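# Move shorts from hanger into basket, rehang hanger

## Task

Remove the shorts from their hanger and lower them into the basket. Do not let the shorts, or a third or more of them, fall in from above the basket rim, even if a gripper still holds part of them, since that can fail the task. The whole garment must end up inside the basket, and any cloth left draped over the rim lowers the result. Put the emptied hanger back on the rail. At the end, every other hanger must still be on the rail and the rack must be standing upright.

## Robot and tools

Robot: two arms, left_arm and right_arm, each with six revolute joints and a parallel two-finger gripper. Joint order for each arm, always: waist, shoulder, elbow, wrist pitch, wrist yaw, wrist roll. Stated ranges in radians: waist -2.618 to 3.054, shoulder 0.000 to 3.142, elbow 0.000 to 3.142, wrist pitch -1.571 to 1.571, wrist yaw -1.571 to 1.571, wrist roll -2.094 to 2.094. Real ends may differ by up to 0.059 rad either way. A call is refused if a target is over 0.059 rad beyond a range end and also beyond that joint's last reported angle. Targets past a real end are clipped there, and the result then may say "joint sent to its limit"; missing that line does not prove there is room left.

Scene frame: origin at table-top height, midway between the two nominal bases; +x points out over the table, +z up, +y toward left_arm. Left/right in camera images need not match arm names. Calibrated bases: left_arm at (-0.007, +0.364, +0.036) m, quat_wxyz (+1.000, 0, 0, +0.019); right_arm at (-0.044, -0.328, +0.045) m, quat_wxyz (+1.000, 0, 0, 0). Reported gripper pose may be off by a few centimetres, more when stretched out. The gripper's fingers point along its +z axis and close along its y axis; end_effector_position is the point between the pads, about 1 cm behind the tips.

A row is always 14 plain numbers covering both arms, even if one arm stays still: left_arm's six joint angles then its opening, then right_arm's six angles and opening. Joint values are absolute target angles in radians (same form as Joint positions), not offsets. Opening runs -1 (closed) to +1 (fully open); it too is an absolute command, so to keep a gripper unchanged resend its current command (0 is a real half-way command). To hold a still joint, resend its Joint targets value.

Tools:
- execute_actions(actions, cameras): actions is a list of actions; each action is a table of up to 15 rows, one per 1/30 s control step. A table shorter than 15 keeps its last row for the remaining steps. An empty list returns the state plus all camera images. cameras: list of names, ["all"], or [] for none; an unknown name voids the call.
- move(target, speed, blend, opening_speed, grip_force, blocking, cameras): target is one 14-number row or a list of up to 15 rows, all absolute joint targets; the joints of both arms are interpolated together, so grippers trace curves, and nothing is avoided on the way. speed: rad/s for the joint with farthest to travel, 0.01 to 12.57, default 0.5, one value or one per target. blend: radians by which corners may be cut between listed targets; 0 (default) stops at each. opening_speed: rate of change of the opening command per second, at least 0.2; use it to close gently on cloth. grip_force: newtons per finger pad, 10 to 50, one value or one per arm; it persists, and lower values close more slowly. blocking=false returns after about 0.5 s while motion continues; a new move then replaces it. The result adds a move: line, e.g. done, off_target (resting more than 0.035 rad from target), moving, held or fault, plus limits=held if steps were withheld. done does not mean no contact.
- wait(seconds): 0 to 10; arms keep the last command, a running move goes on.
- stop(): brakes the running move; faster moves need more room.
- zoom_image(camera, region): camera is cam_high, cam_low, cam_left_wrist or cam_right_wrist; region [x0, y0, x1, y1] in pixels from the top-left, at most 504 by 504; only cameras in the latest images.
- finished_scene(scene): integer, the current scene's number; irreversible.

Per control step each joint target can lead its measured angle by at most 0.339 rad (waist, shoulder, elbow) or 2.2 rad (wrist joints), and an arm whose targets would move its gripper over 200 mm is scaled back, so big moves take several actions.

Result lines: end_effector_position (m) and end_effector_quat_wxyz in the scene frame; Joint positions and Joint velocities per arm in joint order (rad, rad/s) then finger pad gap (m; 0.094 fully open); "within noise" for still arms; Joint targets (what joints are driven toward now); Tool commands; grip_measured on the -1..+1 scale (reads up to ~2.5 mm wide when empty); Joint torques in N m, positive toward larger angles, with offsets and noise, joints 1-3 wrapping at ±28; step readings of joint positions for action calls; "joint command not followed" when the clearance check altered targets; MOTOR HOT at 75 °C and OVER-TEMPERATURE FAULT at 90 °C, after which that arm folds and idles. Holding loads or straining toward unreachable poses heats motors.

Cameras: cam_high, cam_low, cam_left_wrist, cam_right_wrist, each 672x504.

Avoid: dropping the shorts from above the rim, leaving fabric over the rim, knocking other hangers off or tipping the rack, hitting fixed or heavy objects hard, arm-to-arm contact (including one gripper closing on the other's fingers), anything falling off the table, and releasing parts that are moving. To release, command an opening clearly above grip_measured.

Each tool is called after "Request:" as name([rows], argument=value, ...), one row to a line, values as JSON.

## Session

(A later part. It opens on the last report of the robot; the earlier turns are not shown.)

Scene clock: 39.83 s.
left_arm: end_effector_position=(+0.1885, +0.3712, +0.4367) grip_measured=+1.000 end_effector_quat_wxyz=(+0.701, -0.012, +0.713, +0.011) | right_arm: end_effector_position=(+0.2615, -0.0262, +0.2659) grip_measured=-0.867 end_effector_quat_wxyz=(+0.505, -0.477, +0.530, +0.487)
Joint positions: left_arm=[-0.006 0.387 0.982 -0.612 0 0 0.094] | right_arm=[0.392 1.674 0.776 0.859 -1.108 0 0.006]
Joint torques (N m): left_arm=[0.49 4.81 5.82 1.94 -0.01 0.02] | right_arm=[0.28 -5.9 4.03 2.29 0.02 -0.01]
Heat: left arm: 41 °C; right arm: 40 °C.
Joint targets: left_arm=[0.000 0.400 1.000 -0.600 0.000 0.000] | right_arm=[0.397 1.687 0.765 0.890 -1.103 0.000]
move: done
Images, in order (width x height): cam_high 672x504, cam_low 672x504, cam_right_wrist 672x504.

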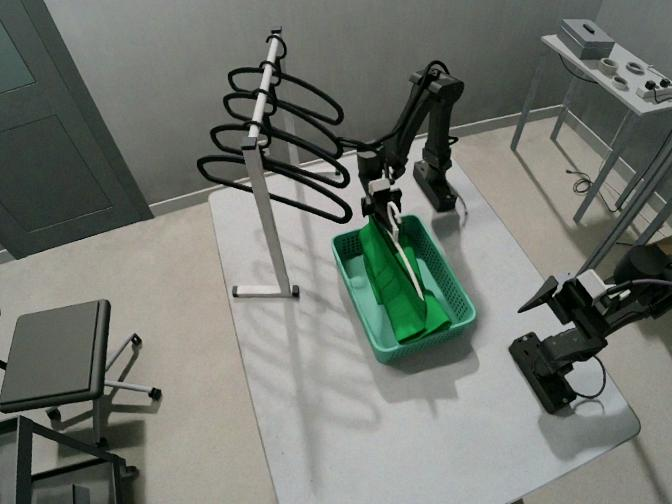

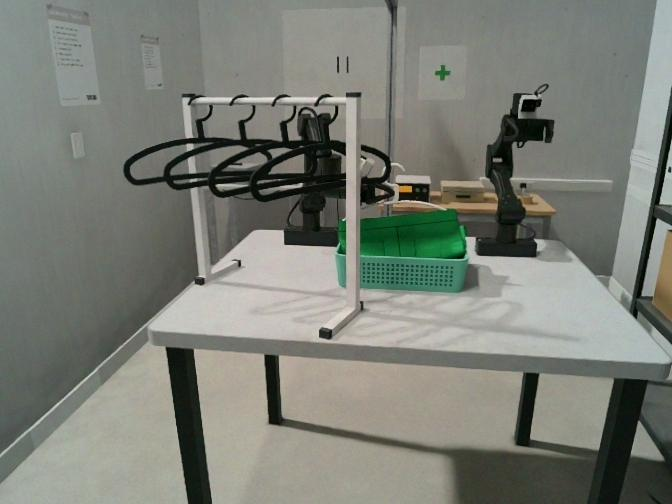

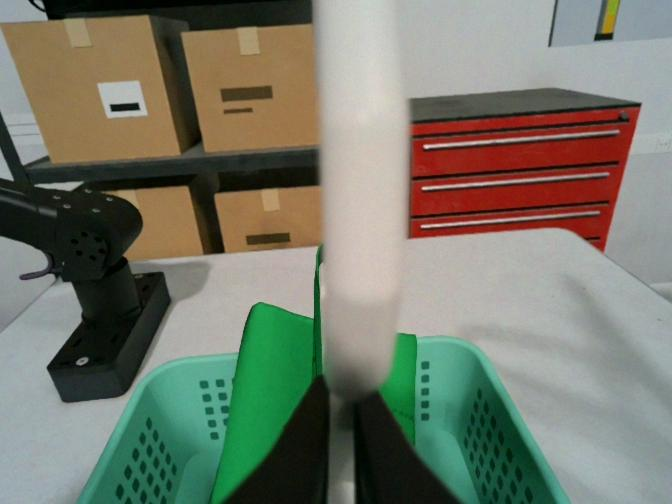

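Request:
move(target=[-0.246,0.723,0.5675,-0.52,0.51,0.716,0.3,0.397,1.687,0.765,0.89,-1.103,0,-1], speed=0.7, cameras=["cam_high","cam_left_wrist","cam_low","cam_right_wrist"])

Scene clock: 44.27 s.
left_arm: end_effector_position=(+0.2237, +0.2312, +0.2108) grip_measured=+0.302 end_effector_quat_wxyz=(+0.462, +0.479, +0.739, -0.106) | right_arm: end_effector_position=(+0.2615, -0.0262, +0.2660) grip_measured=-0.867 end_effector_quat_wxyz=(+0.505, -0.477, +0.530, +0.487)
Joint positions: left_arm=[-0.24 0.724 0.583 -0.533 0.49 0.709 0.061] | right_arm=[0.392 1.674 0.776 0.86 -1.108 0 0.006]
Joint torques (N m): left_arm=[-0.54 -0.17 4.64 1.66 0.33 0.1] | right_arm=[0.34 -6.15 4.15 2.23 -0.01 -0.06]
Heat: left arm: 41 °C; right arm: 40 °C.
Joint targets: left_arm=[-0.246 0.723 0.567 -0.520 0.510 0.716] | right_arm=[0.397 1.687 0.765 0.890 -1.103 0.000]
move: done

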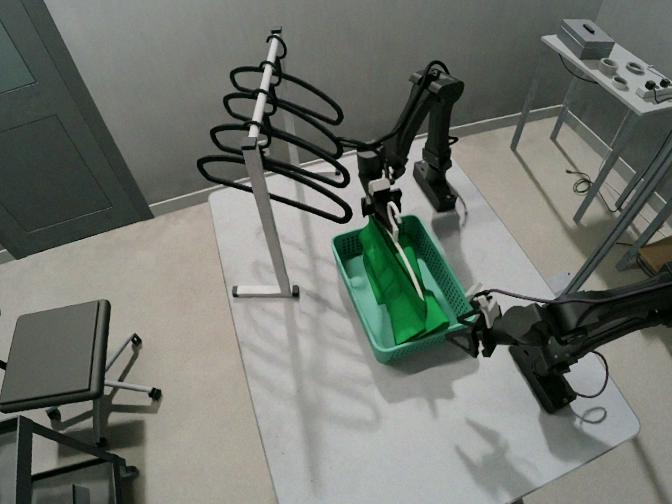

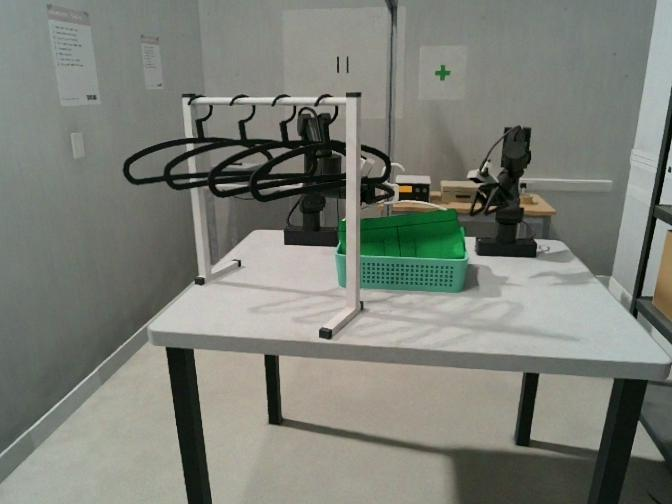

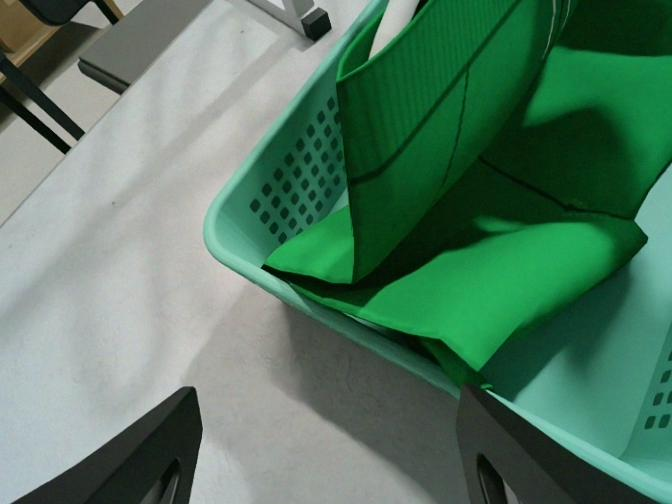

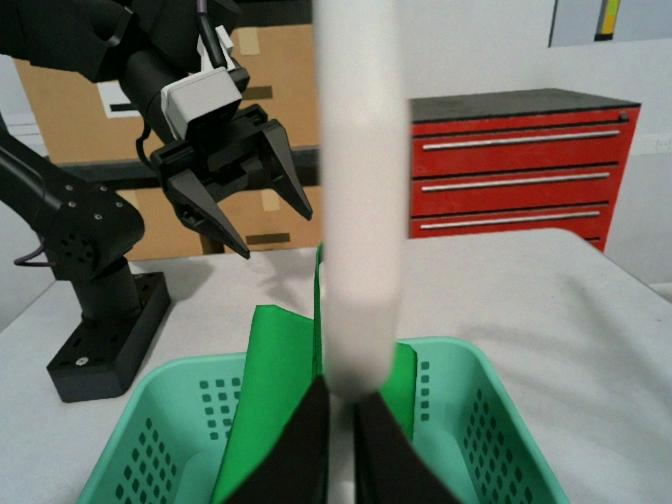

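Request:
move(target=[-0.379,1.219,0.53,0.01,0.51,0.716,0.3,0.397,1.687,0.765,0.89,-1.103,0,-1], speed=0.35, cameras=["cam_high","cam_left_wrist","cam_right_wrist"])

Scene clock: 47.53 s.
left_arm: end_effector_position=(+0.2841, +0.1738, +0.1573) grip_measured=+0.302 end_effector_quat_wxyz=(+0.458, +0.527, +0.703, -0.135) | right_arm: end_effector_position=(+0.2618, -0.0262, +0.2662) grip_measured=-0.867 end_effector_quat_wxyz=(+0.506, -0.477, +0.530, +0.486)
Joint positions: left_arm=[-0.373 1.207 0.549 -0.005 0.492 0.71 0.061] | right_arm=[0.392 1.674 0.776 0.861 -1.106 0 0.006]
Joint torques (N m): left_arm=[-0.58 -2.88 3.99 1.7 0.31 0.08] | right_arm=[0.5 -5.71 4.1 2.22 -0.01 -0.06]
Heat: left arm: 41 °C; right arm: 40 °C.
Joint targets: left_arm=[-0.379 1.219 0.530 0.010 0.510 0.716] | right_arm=[0.397 1.687 0.765 0.890 -1.103 0.000]
move: done
Images, in order (width x height): cam_high 672x504, cam_left_wrist 672x504, cam_right_wrist 672x504.

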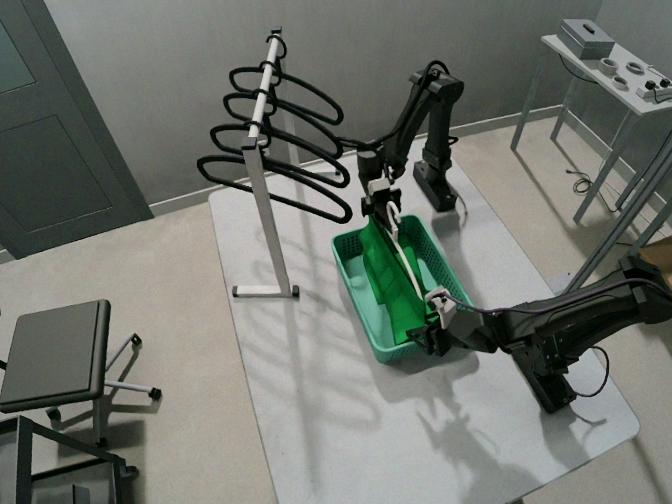

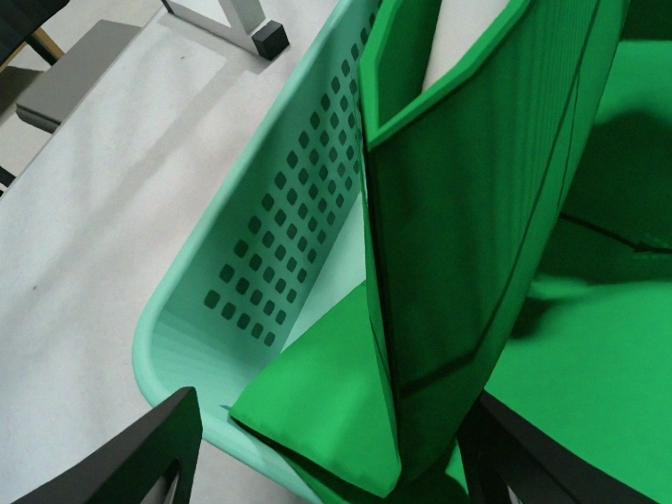

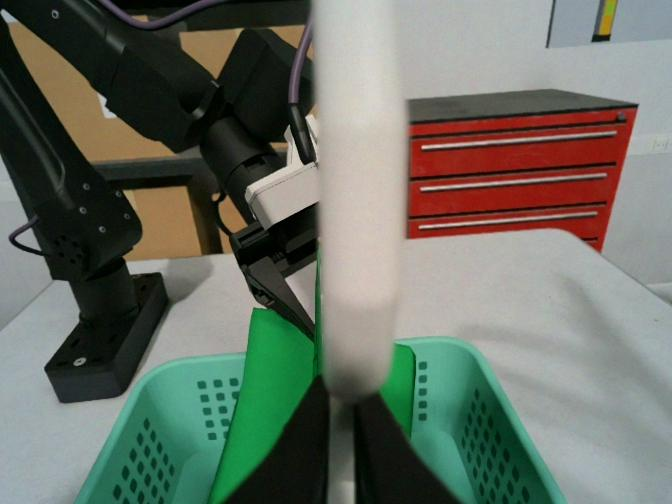

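Request:
move(target=[-0.379,1.219,0.53,0.01,0.51,0.716,-1,0.397,1.687,0.765,0.89,-1.103,0,-1], opening_speed=0.9, cameras=["cam_high","cam_left_wrist","cam_right_wrist"])

Scene clock: 49.40 s.
left_arm: end_effector_position=(+0.2834, +0.1730, +0.1576) grip_measured=-0.971 end_effector_quat_wxyz=(+0.459, +0.528, +0.701, -0.138) | right_arm: end_effector_position=(+0.2636, -0.0264, +0.2668) grip_measured=-0.867 end_effector_quat_wxyz=(+0.509, -0.475, +0.531, +0.483)
Joint positions: left_arm=[-0.374 1.207 0.549 -0.005 0.497 0.711 0.001] | right_arm=[0.392 1.674 0.776 0.866 -1.096 0 0.006]
Joint torques (N m): left_arm=[-0.54 -2.86 4.01 1.69 0.27 0.08] | right_arm=[0.25 -5.74 4.03 2.17 -0.07 0.01]
Heat: left arm: 41 °C; right arm: 40 °C.
Joint targets: left_arm=[-0.379 1.219 0.530 0.010 0.510 0.716] | right_arm=[0.397 1.687 0.765 0.890 -1.103 0.000]
move: done
Images, in order (width x height): cam_high 672x504, cam_left_wrist 672x504, cam_right_wrist 672x504.

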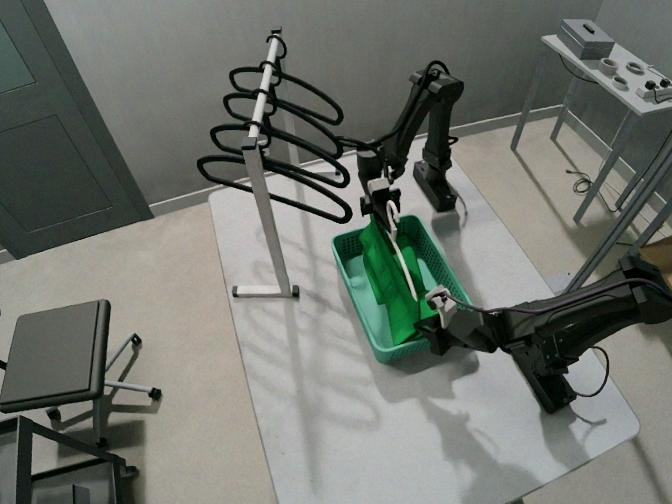

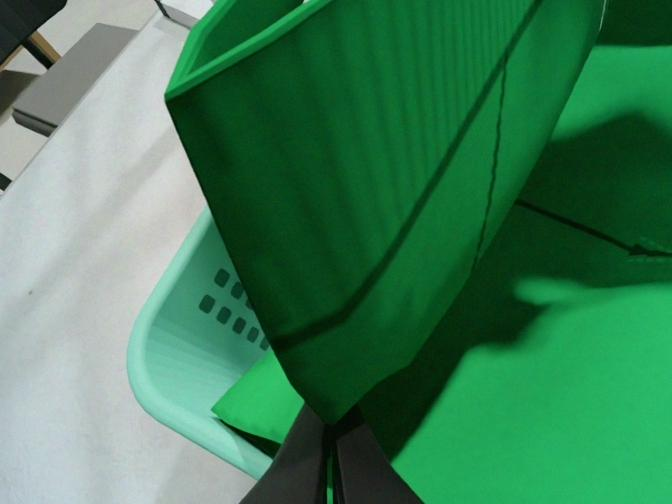

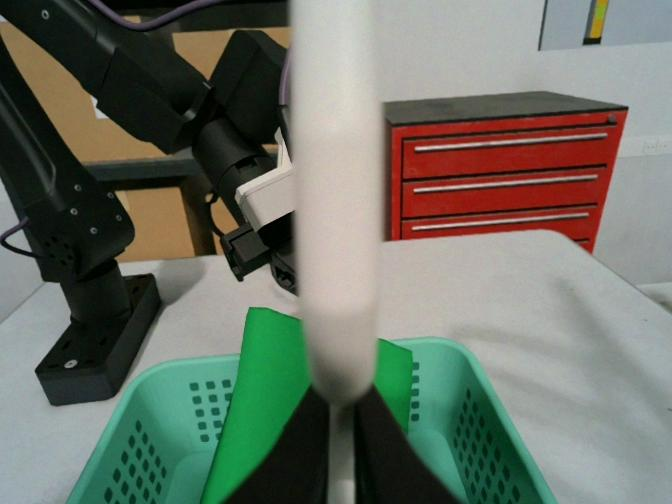

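Request:
move(target=[-0.373,1.207,0.549,-0.005,0.497,0.711,-1,0.395,1.60,0.885,0.66,-1.105,0,-1], speed=0.2, cameras=["cam_high","cam_left_wrist","cam_low"])

Scene clock: 51.37 s.
left_arm: end_effector_position=(+0.2834, +0.1730, +0.1576) grip_measured=-0.974 end_effector_quat_wxyz=(+0.459, +0.528, +0.701, -0.138) | right_arm: end_effector_position=(+0.2697, -0.0243, +0.2750) grip_measured=-0.867 end_effector_quat_wxyz=(+0.478, -0.461, +0.563, +0.492)
Joint positions: left_arm=[-0.374 1.207 0.549 -0.005 0.497 0.711 0.001] | right_arm=[0.392 1.642 0.85 0.664 -1.09 -0.001 0.006]
Joint torques (N m): left_arm=[-0.01 -3.84 5.45 1.55 0.15 0.02] | right_arm=[0.17 -10.25 7.94 1.87 -0.18 -0.03]
Heat: left arm: 40 °C; right arm: 40 °C.
Joint targets: left_arm=[-0.373 1.207 0.549 -0.005 0.497 0.711] | right_arm=[0.395 1.600 0.885 0.660 -1.105 0.000]
move: off_target (right_arm); right_arm: the shoulder is farthest, 0.042 rad from its target
Images, in order (width x height): cam_high 672x504, cam_low 672x504, cam_left_wrist 672x504.

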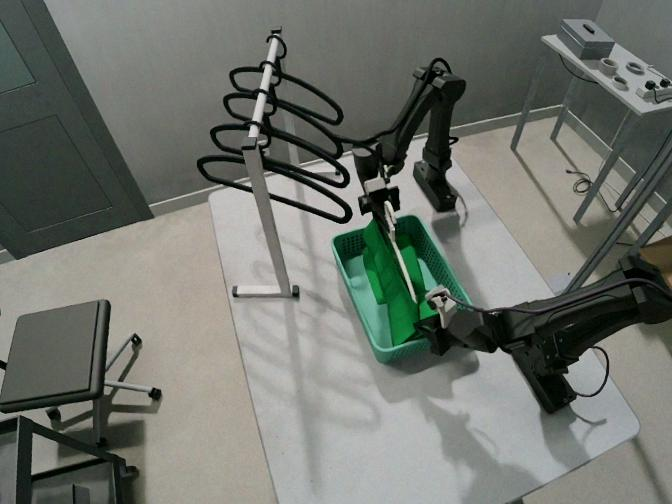

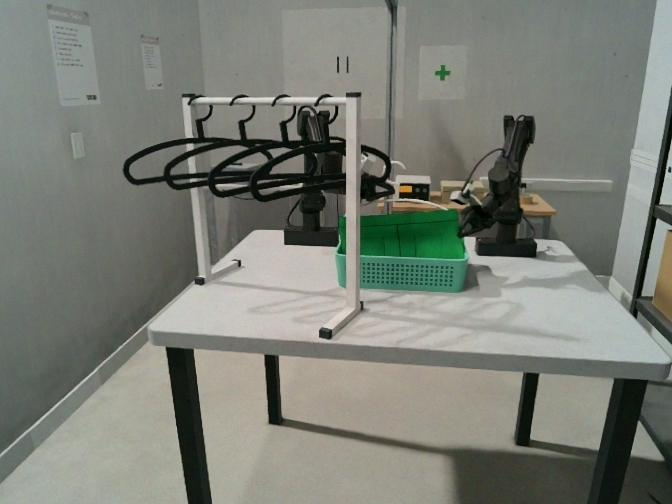

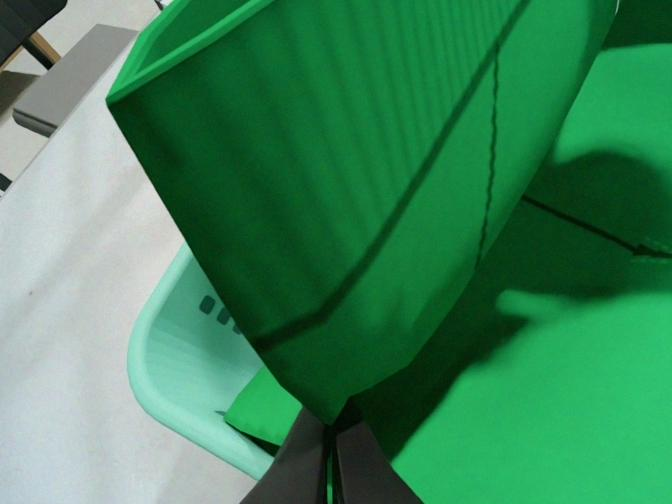

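Request:
move(target=[-0.373,1.207,0.549,-0.005,0.497,0.711,-1,0.241,1.61,0.74,0.86,-1.259,0,-1], speed=0.2, cameras=["cam_high","cam_left_wrist","cam_low"])

Scene clock: 53.60 s.
left_arm: end_effector_position=(+0.2792, +0.1633, +0.1643) grip_measured=-0.974 end_effector_quat_wxyz=(+0.469, +0.537, +0.683, -0.156) | right_arm: end_effector_position=(+0.2642, -0.0634, +0.2744) grip_measured=-0.868 end_effector_quat_wxyz=(+0.506, -0.483, +0.519, +0.490)
Joint positions: left_arm=[-0.384 1.207 0.549 0.019 0.541 0.711 0.001] | right_arm=[0.273 1.636 0.761 0.853 -1.246 -0.001 0.006]
Joint torques (N m): left_arm=[0.92 -3.84 5.46 1.34 -0.27 0.03] | right_arm=[-2.37 -8.54 3.59 1.84 -0.18 -0.02]
Heat: left arm: 40 °C; right arm: 40 °C.
Joint targets: left_arm=[-0.373 1.207 0.549 -0.005 0.497 0.711] | right_arm=[0.241 1.610 0.740 0.860 -1.259 0.000]
move: off_target (left_arm); left_arm: the wrist yaw is farthest, 0.044 rad from its target
Images, in order (width x height): cam_high 672x504, cam_low 672x504, cam_left_wrist 672x504.

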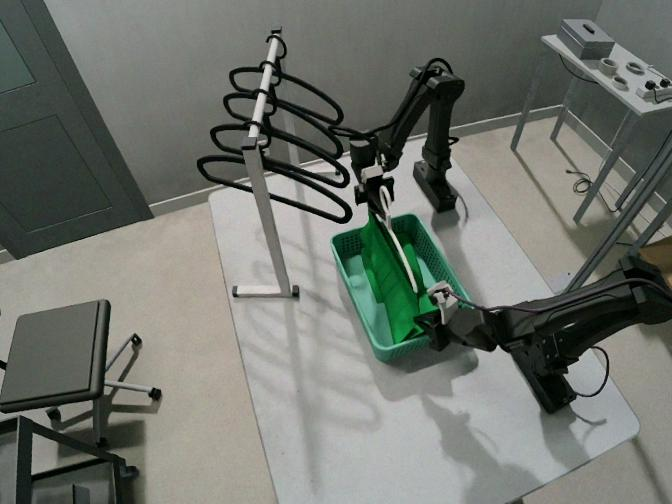

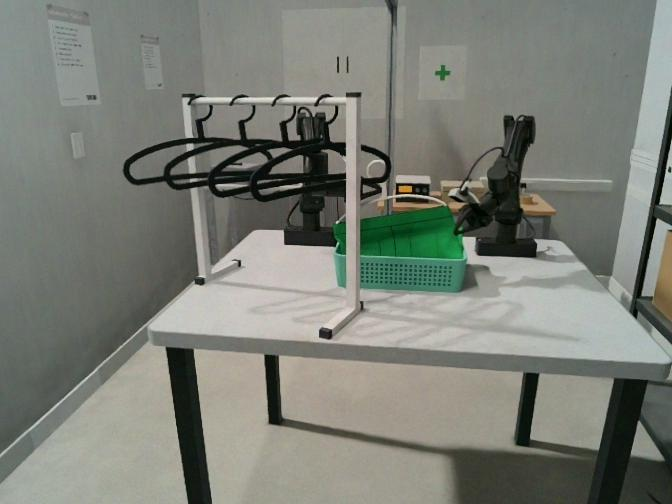

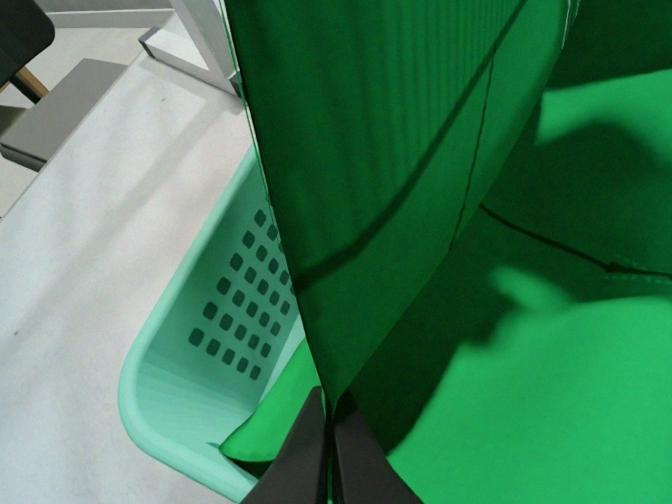

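Request:
zoom_image(camera="cam_low", region=[320, 140, 520, 300])

Request:
zoom_image(camera="cam_high", region=[320, 150, 490, 370])

Scaled by 2.520.

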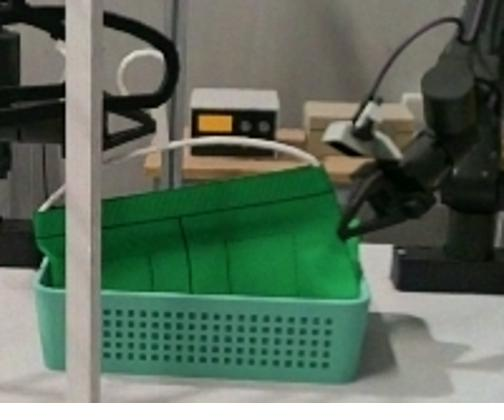

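Scaled by 2.291.

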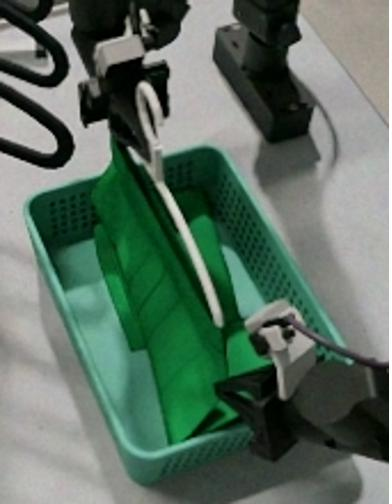

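Request:
move(target=[-0.373,1.207,0.549,-0.005,0.497,0.711,-1,0.2886,1.468,0.942,0.68,-1.21,0,-1], speed=0.2, cameras=["cam_high","cam_left_wrist","cam_low"])

Request:
zoom_image(camera="cam_low", region=[320, 140, 520, 300])

Scene clock: 55.83 s.
left_arm: end_effector_position=(+0.2828, +0.1702, +0.1593) grip_measured=-0.974 end_effector_quat_wxyz=(+0.462, +0.531, +0.697, -0.140) | right_arm: end_effector_position=(+0.2623, -0.0618, +0.3598) grip_measured=-0.868 end_effector_quat_wxyz=(+0.554, -0.502, +0.476, +0.462)
Joint positions: left_arm=[-0.38 1.207 0.549 0.003 0.5 0.711 0.001] | right_arm=[0.283 1.492 0.916 0.698 -1.222 -0.001 0.006]
Joint torques (N m): left_arm=[0.55 -3.85 5.46 1.48 0.1 0.03] | right_arm=[0.21 -7.75 7.62 1.52 0.15 -0.02]
Heat: left arm: 40 °C; right arm: 39 °C.
Joint targets: left_arm=[-0.373 1.207 0.549 -0.005 0.497 0.711] | right_arm=[0.289 1.468 0.942 0.680 -1.210 0.000]
move: done
Images, in order (width x height): cam_high 672x504, cam_low 672x504, cam_left_wrist 672x504.

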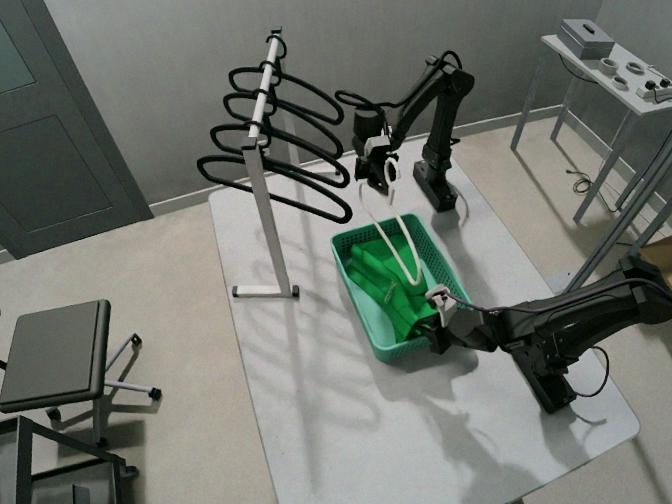

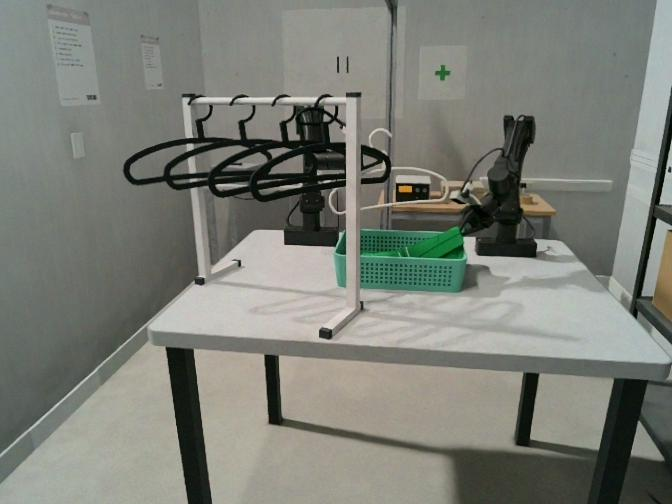

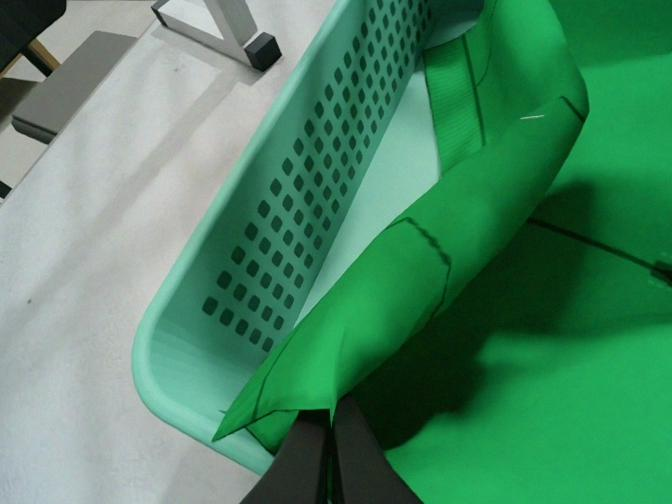

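Scaled by 2.520.

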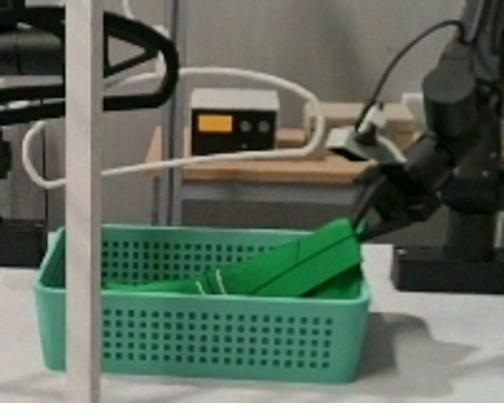

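Request:
move([
  [-0.45,1.39,0.542,0.16,0.51,0.716,-1,0.35,1.7,2.1,-0.40,-1.15,0,-1],
  [-0.45,1.39,0.542,0.16,0.51,0.716,-0.3,0.35,1.7,2.1,-0.40,-1.15,0,-1],
], speed=0.35, opening_speed=1, cameras=["cam_high","cam_left_wrist","cam_low","cam_right_wrist"])

Scene clock: 61.37 s.
left_arm: end_effector_position=(+0.2879, +0.1449, +0.1317) grip_measured=-0.302 end_effector_quat_wxyz=(+0.450, +0.553, +0.684, -0.156) | right_arm: end_effector_position=(+0.2723, -0.0383, +0.5763) grip_measured=-0.868 end_effector_quat_wxyz=(+0.520, -0.484, +0.513, +0.481)
Joint positions: left_arm=[-0.443 1.372 0.549 0.15 0.5 0.711 0.033] | right_arm=[0.344 1.683 2.075 -0.383 -1.158 -0.001 0.006]
Joint torques (N m): left_arm=[-0.7 -3.56 4.49 1.63 0.24 0.07] | right_arm=[0.25 -5.31 6.74 1.61 0.11 -0.05]
Heat: left arm: 40 °C; right arm: 40 °C.
Joint targets: left_arm=[-0.450 1.390 0.542 0.160 0.510 0.716] | right_arm=[0.350 1.700 2.100 -0.400 -1.150 0.000]
move: done

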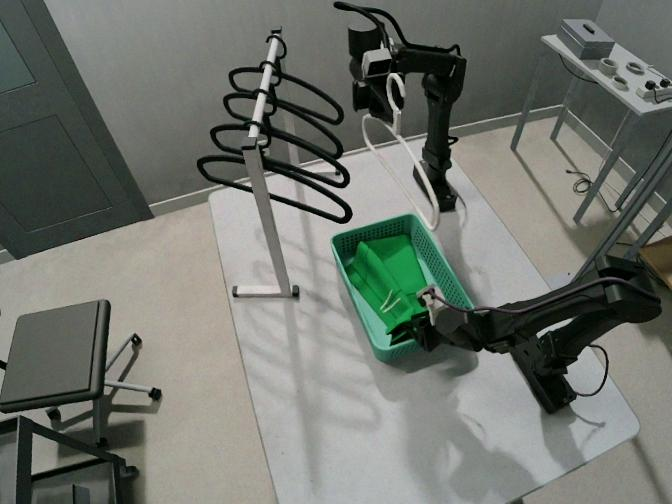

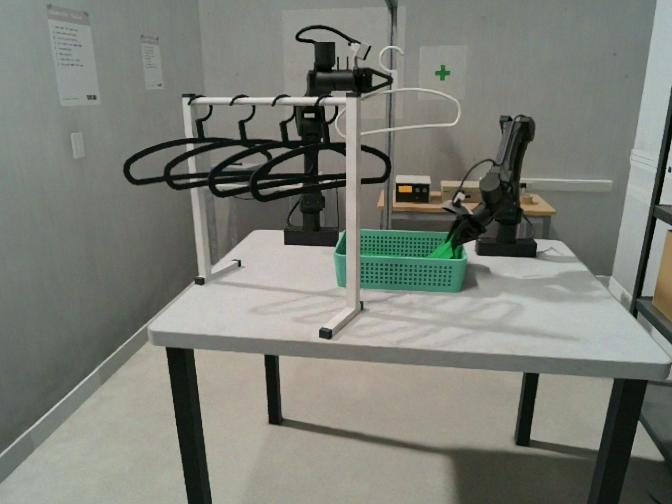

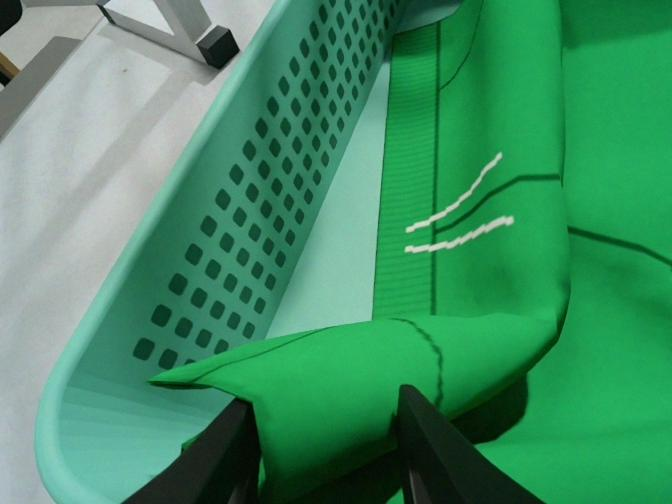

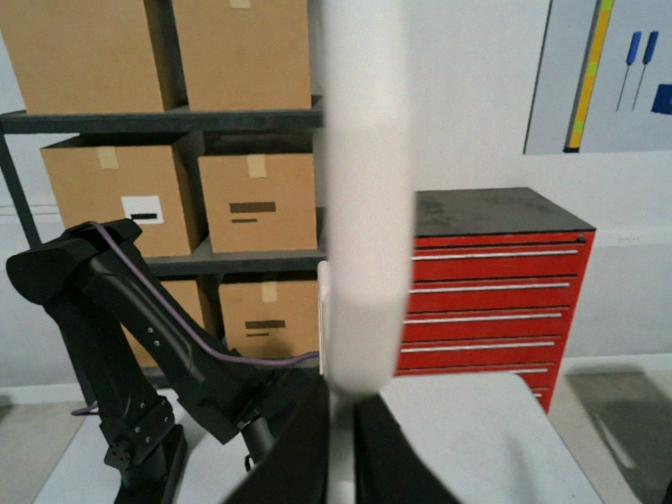

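Request:
move([
  [-0.246,0.723,0.5675,-0.52,0.51,0.716,-0.3,0.23,1.221,1.95,-0.716,-1.07,0,-1],
  [-0.1,0.5,0.9,-0.6,0.2,0.3,-0.3,0.6,0.86,1.92,-1.05,-0.2,0,-1],
  [0,0.4,1.0,-0.6,0,0,-0.3,-0.2,0.86,1.92,-1.1,0.15,0,-1],
  [0,0.4,1.0,-0.6,0,0,-0.3,-0.152,1.08,1.79,-0.76,0.248,0,-1],
], speed=0.6, blend=[0.08,0.1,0.1,0], cameras=["cam_high","cam_low","cam_right_wrist"])

Request:
zoom_image(camera="cam_high", region=[310, 190, 490, 370])

Request:
zoom_image(camera="cam_low", region=[120, 30, 400, 240])

Scene clock: 67.10 s.
left_arm: end_effector_position=(+0.2000, +0.3694, +0.4331) grip_measured=-0.302 end_effector_quat_wxyz=(+0.695, -0.005, +0.718, +0.010) | right_arm: end_effector_position=(+0.2380, -0.4152, +0.5801) grip_measured=-0.868 end_effector_quat_wxyz=(+0.662, +0.137, +0.724, -0.140)
Joint positions: left_arm=[-0.006 0.42 0.971 -0.583 0.012 0.008 0.033] | right_arm=[-0.158 1.093 1.793 -0.787 0.238 -0.001 0.006]
Joint torques (N m): left_arm=[0.49 1.63 6.94 1.68 -0.12 -0.07] | right_arm=[0.5 -1.39 3.75 2.71 0.08 -0.02]
Heat: left arm: 39 °C; right arm: 40 °C.
Joint targets: left_arm=[0.000 0.400 1.000 -0.600 0.000 0.000] | right_arm=[-0.152 1.080 1.790 -0.760 0.248 0.000]
move: done
Images, in order (width x height): cam_high 672x504, cam_low 672x504, cam_right_wrist 672x504.

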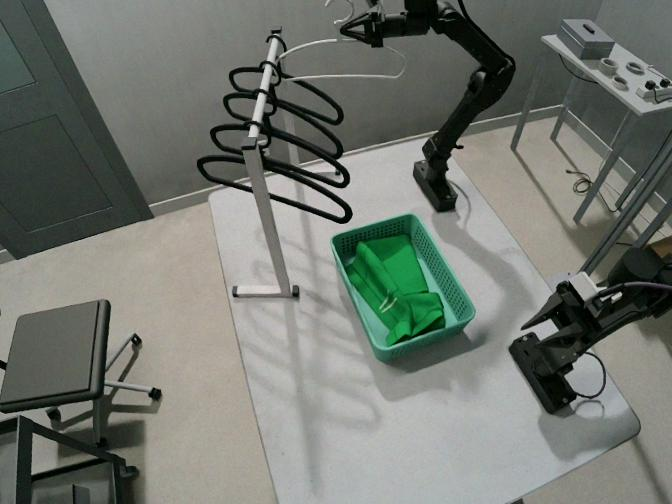

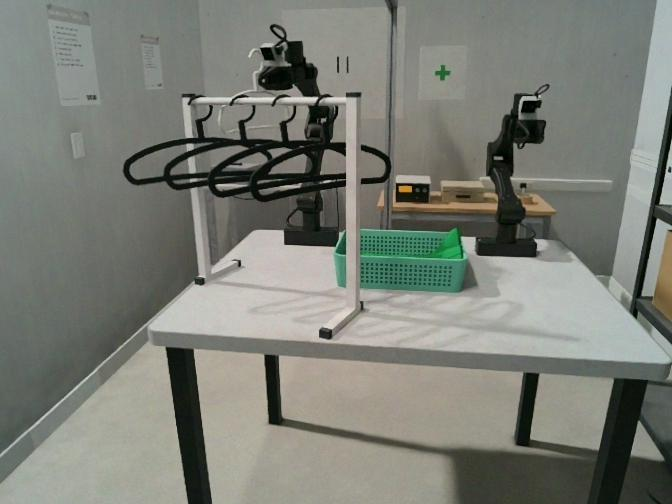

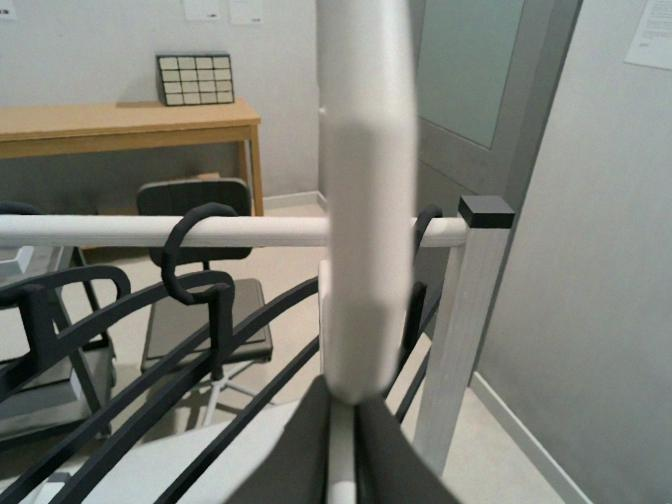

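Scaled by 2.800.

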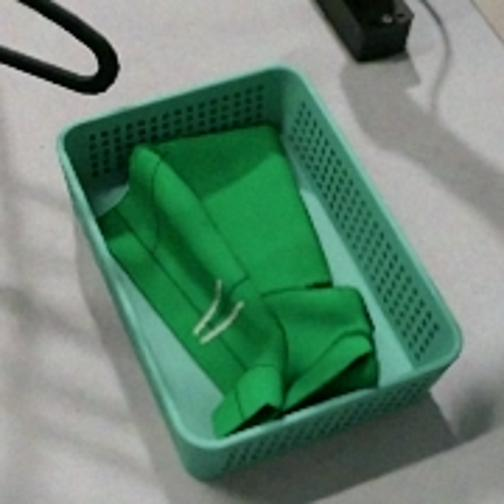

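Scaled by 1.800.

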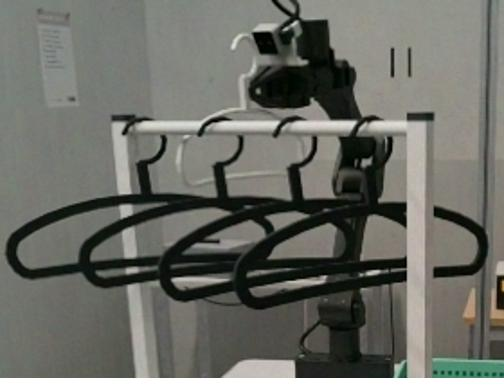

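Request:
zoom_image(camera="cam_right_wrist", region=[0, 180, 504, 504])

Request:
zoom_image(camera="cam_high", region=[180, 0, 430, 240])

Scaled by 1.000.

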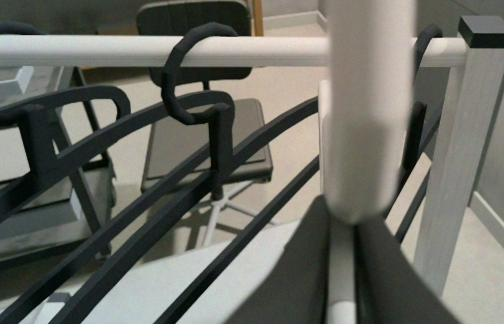

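Scaled by 2.016.

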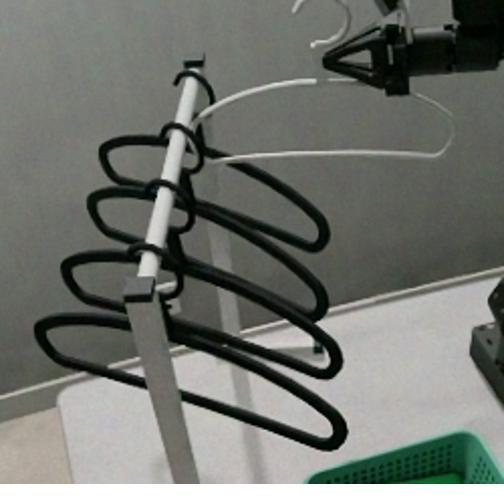

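Request:
move(target=[0,0.4,1.0,-0.6,0,0,-0.3,0.524,1.31,2.346,-1.106,1.274,0,-1], speed=0.5, cameras=["cam_high","cam_low","cam_right_wrist"])

Request:
zoom_image(camera="cam_high", region=[180, 0, 430, 240])

Request:
zoom_image(camera="cam_low", region=[120, 50, 400, 240])

Scene clock: 71.77 s.
left_arm: end_effector_position=(+0.2000, +0.3694, +0.4331) grip_measured=-0.302 end_effector_quat_wxyz=(+0.695, -0.005, +0.718, +0.010) | right_arm: end_effector_position=(+0.1723, -0.4016, +0.6510) grip_measured=-0.868 end_effector_quat_wxyz=(+0.645, +0.240, +0.672, -0.274)
Joint positions: left_arm=[-0.006 0.42 0.971 -0.583 0.012 0.008 0.033] | right_arm=[0.518 1.305 2.33 -1.086 1.262 -0.001 0.006]
Joint torques (N m): left_arm=[0.5 1.63 6.94 1.69 -0.12 -0.07] | right_arm=[0.46 0.23 3.36 1.5 0.13 -0.02]
Heat: left arm: 39 °C; right arm: 40 °C.
Joint targets: left_arm=[0.000 0.400 1.000 -0.600 0.000 0.000] | right_arm=[0.524 1.310 2.346 -1.106 1.274 0.000]
move: done
Images, in order (width x height): cam_high 672x504, cam_low 672x504, cam_right_wrist 672x504.

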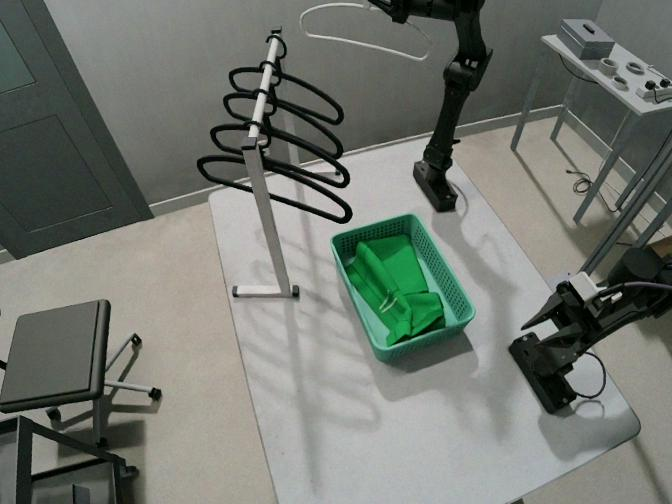

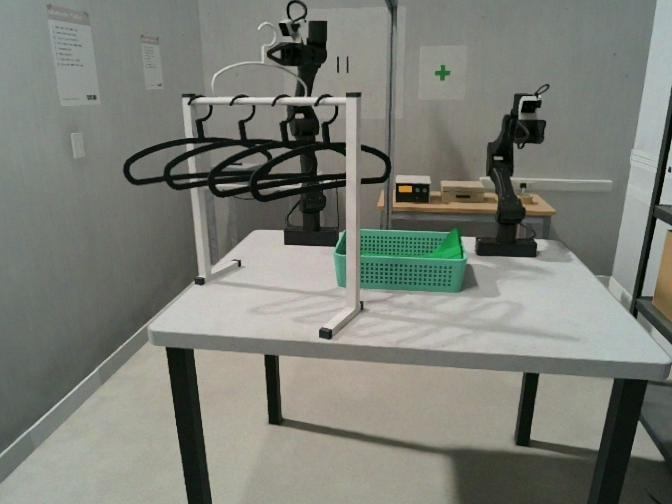

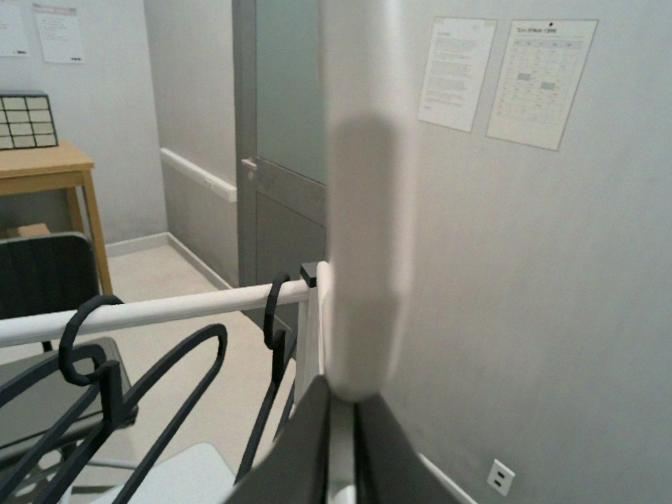

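Scaled by 2.016.

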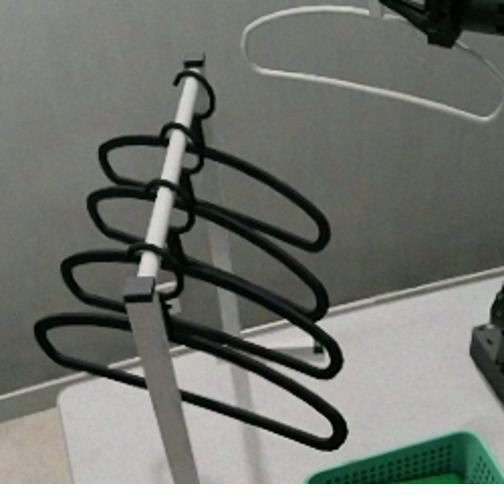

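Scaled by 1.800.

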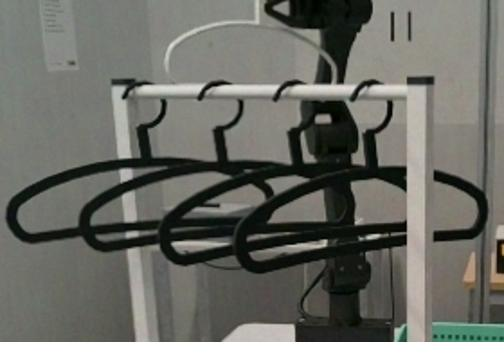

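Request:
move(target=[0,0.4,1.0,-0.6,0,0,-0.3,0.524,1.31,1.875,-0.635,1.274,0,-1], speed=0.5, cameras=["cam_high","cam_low","cam_right_wrist"])

Request:
zoom_image(camera="cam_high", region=[180, 0, 430, 240])

Request:
zoom_image(camera="cam_low", region=[120, 50, 400, 240])

Scene clock: 73.93 s.
left_arm: end_effector_position=(+0.2000, +0.3694, +0.4331) grip_measured=-0.302 end_effector_quat_wxyz=(+0.695, -0.005, +0.718, +0.010) | right_arm: end_effector_position=(+0.2572, -0.3536, +0.5923) grip_measured=-0.868 end_effector_quat_wxyz=(+0.640, +0.237, +0.675, -0.281)
Joint positions: left_arm=[-0.006 0.42 0.971 -0.583 0.012 0.008 0.033] | right_arm=[0.518 1.311 1.885 -0.652 1.268 -0.001 0.006]
Joint torques (N m): left_arm=[0.5 1.63 6.94 1.68 -0.12 -0.07] | right_arm=[0.42 -2.59 3.41 2.01 0.15 -0.02]
Heat: left arm: 39 °C; right arm: 40 °C.
Joint targets: left_arm=[0.000 0.400 1.000 -0.600 0.000 0.000] | right_arm=[0.524 1.310 1.875 -0.635 1.274 0.000]
move: done
Images, in order (width x height): cam_high 672x504, cam_low 672x504, cam_right_wrist 672x504.

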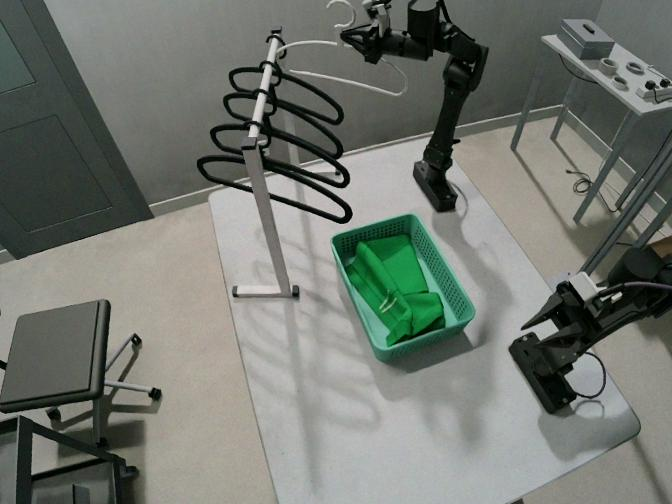

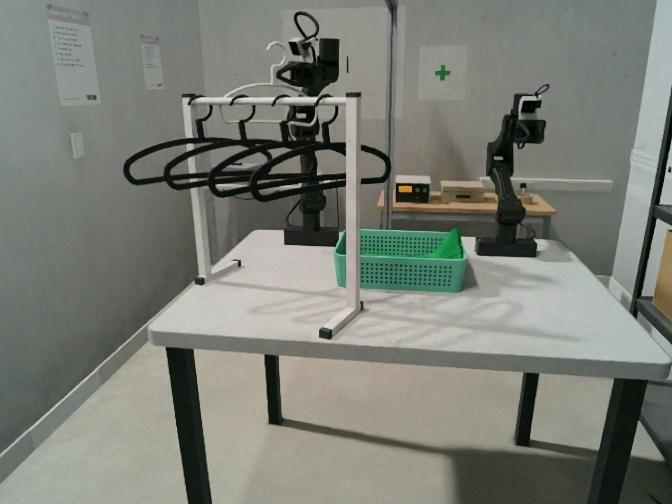

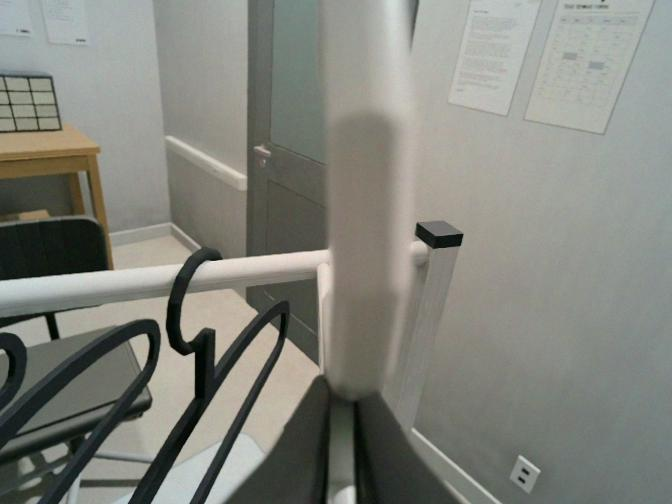

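Scaled by 2.016.

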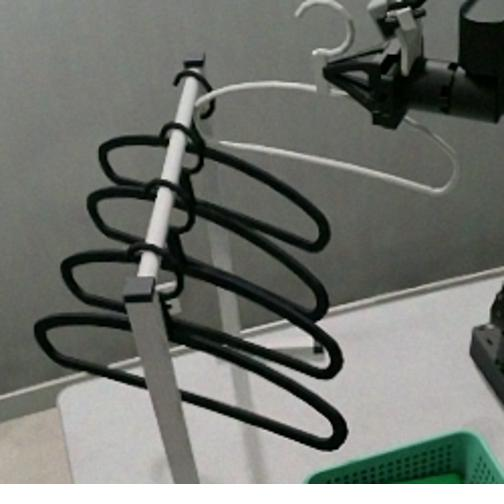

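Scaled by 1.800.

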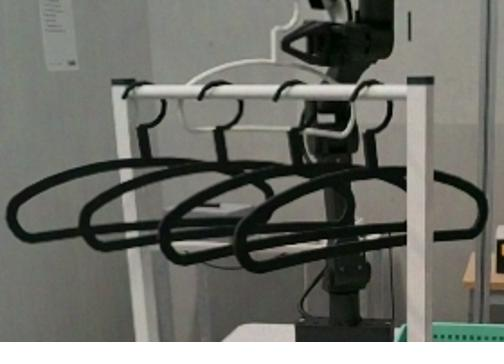

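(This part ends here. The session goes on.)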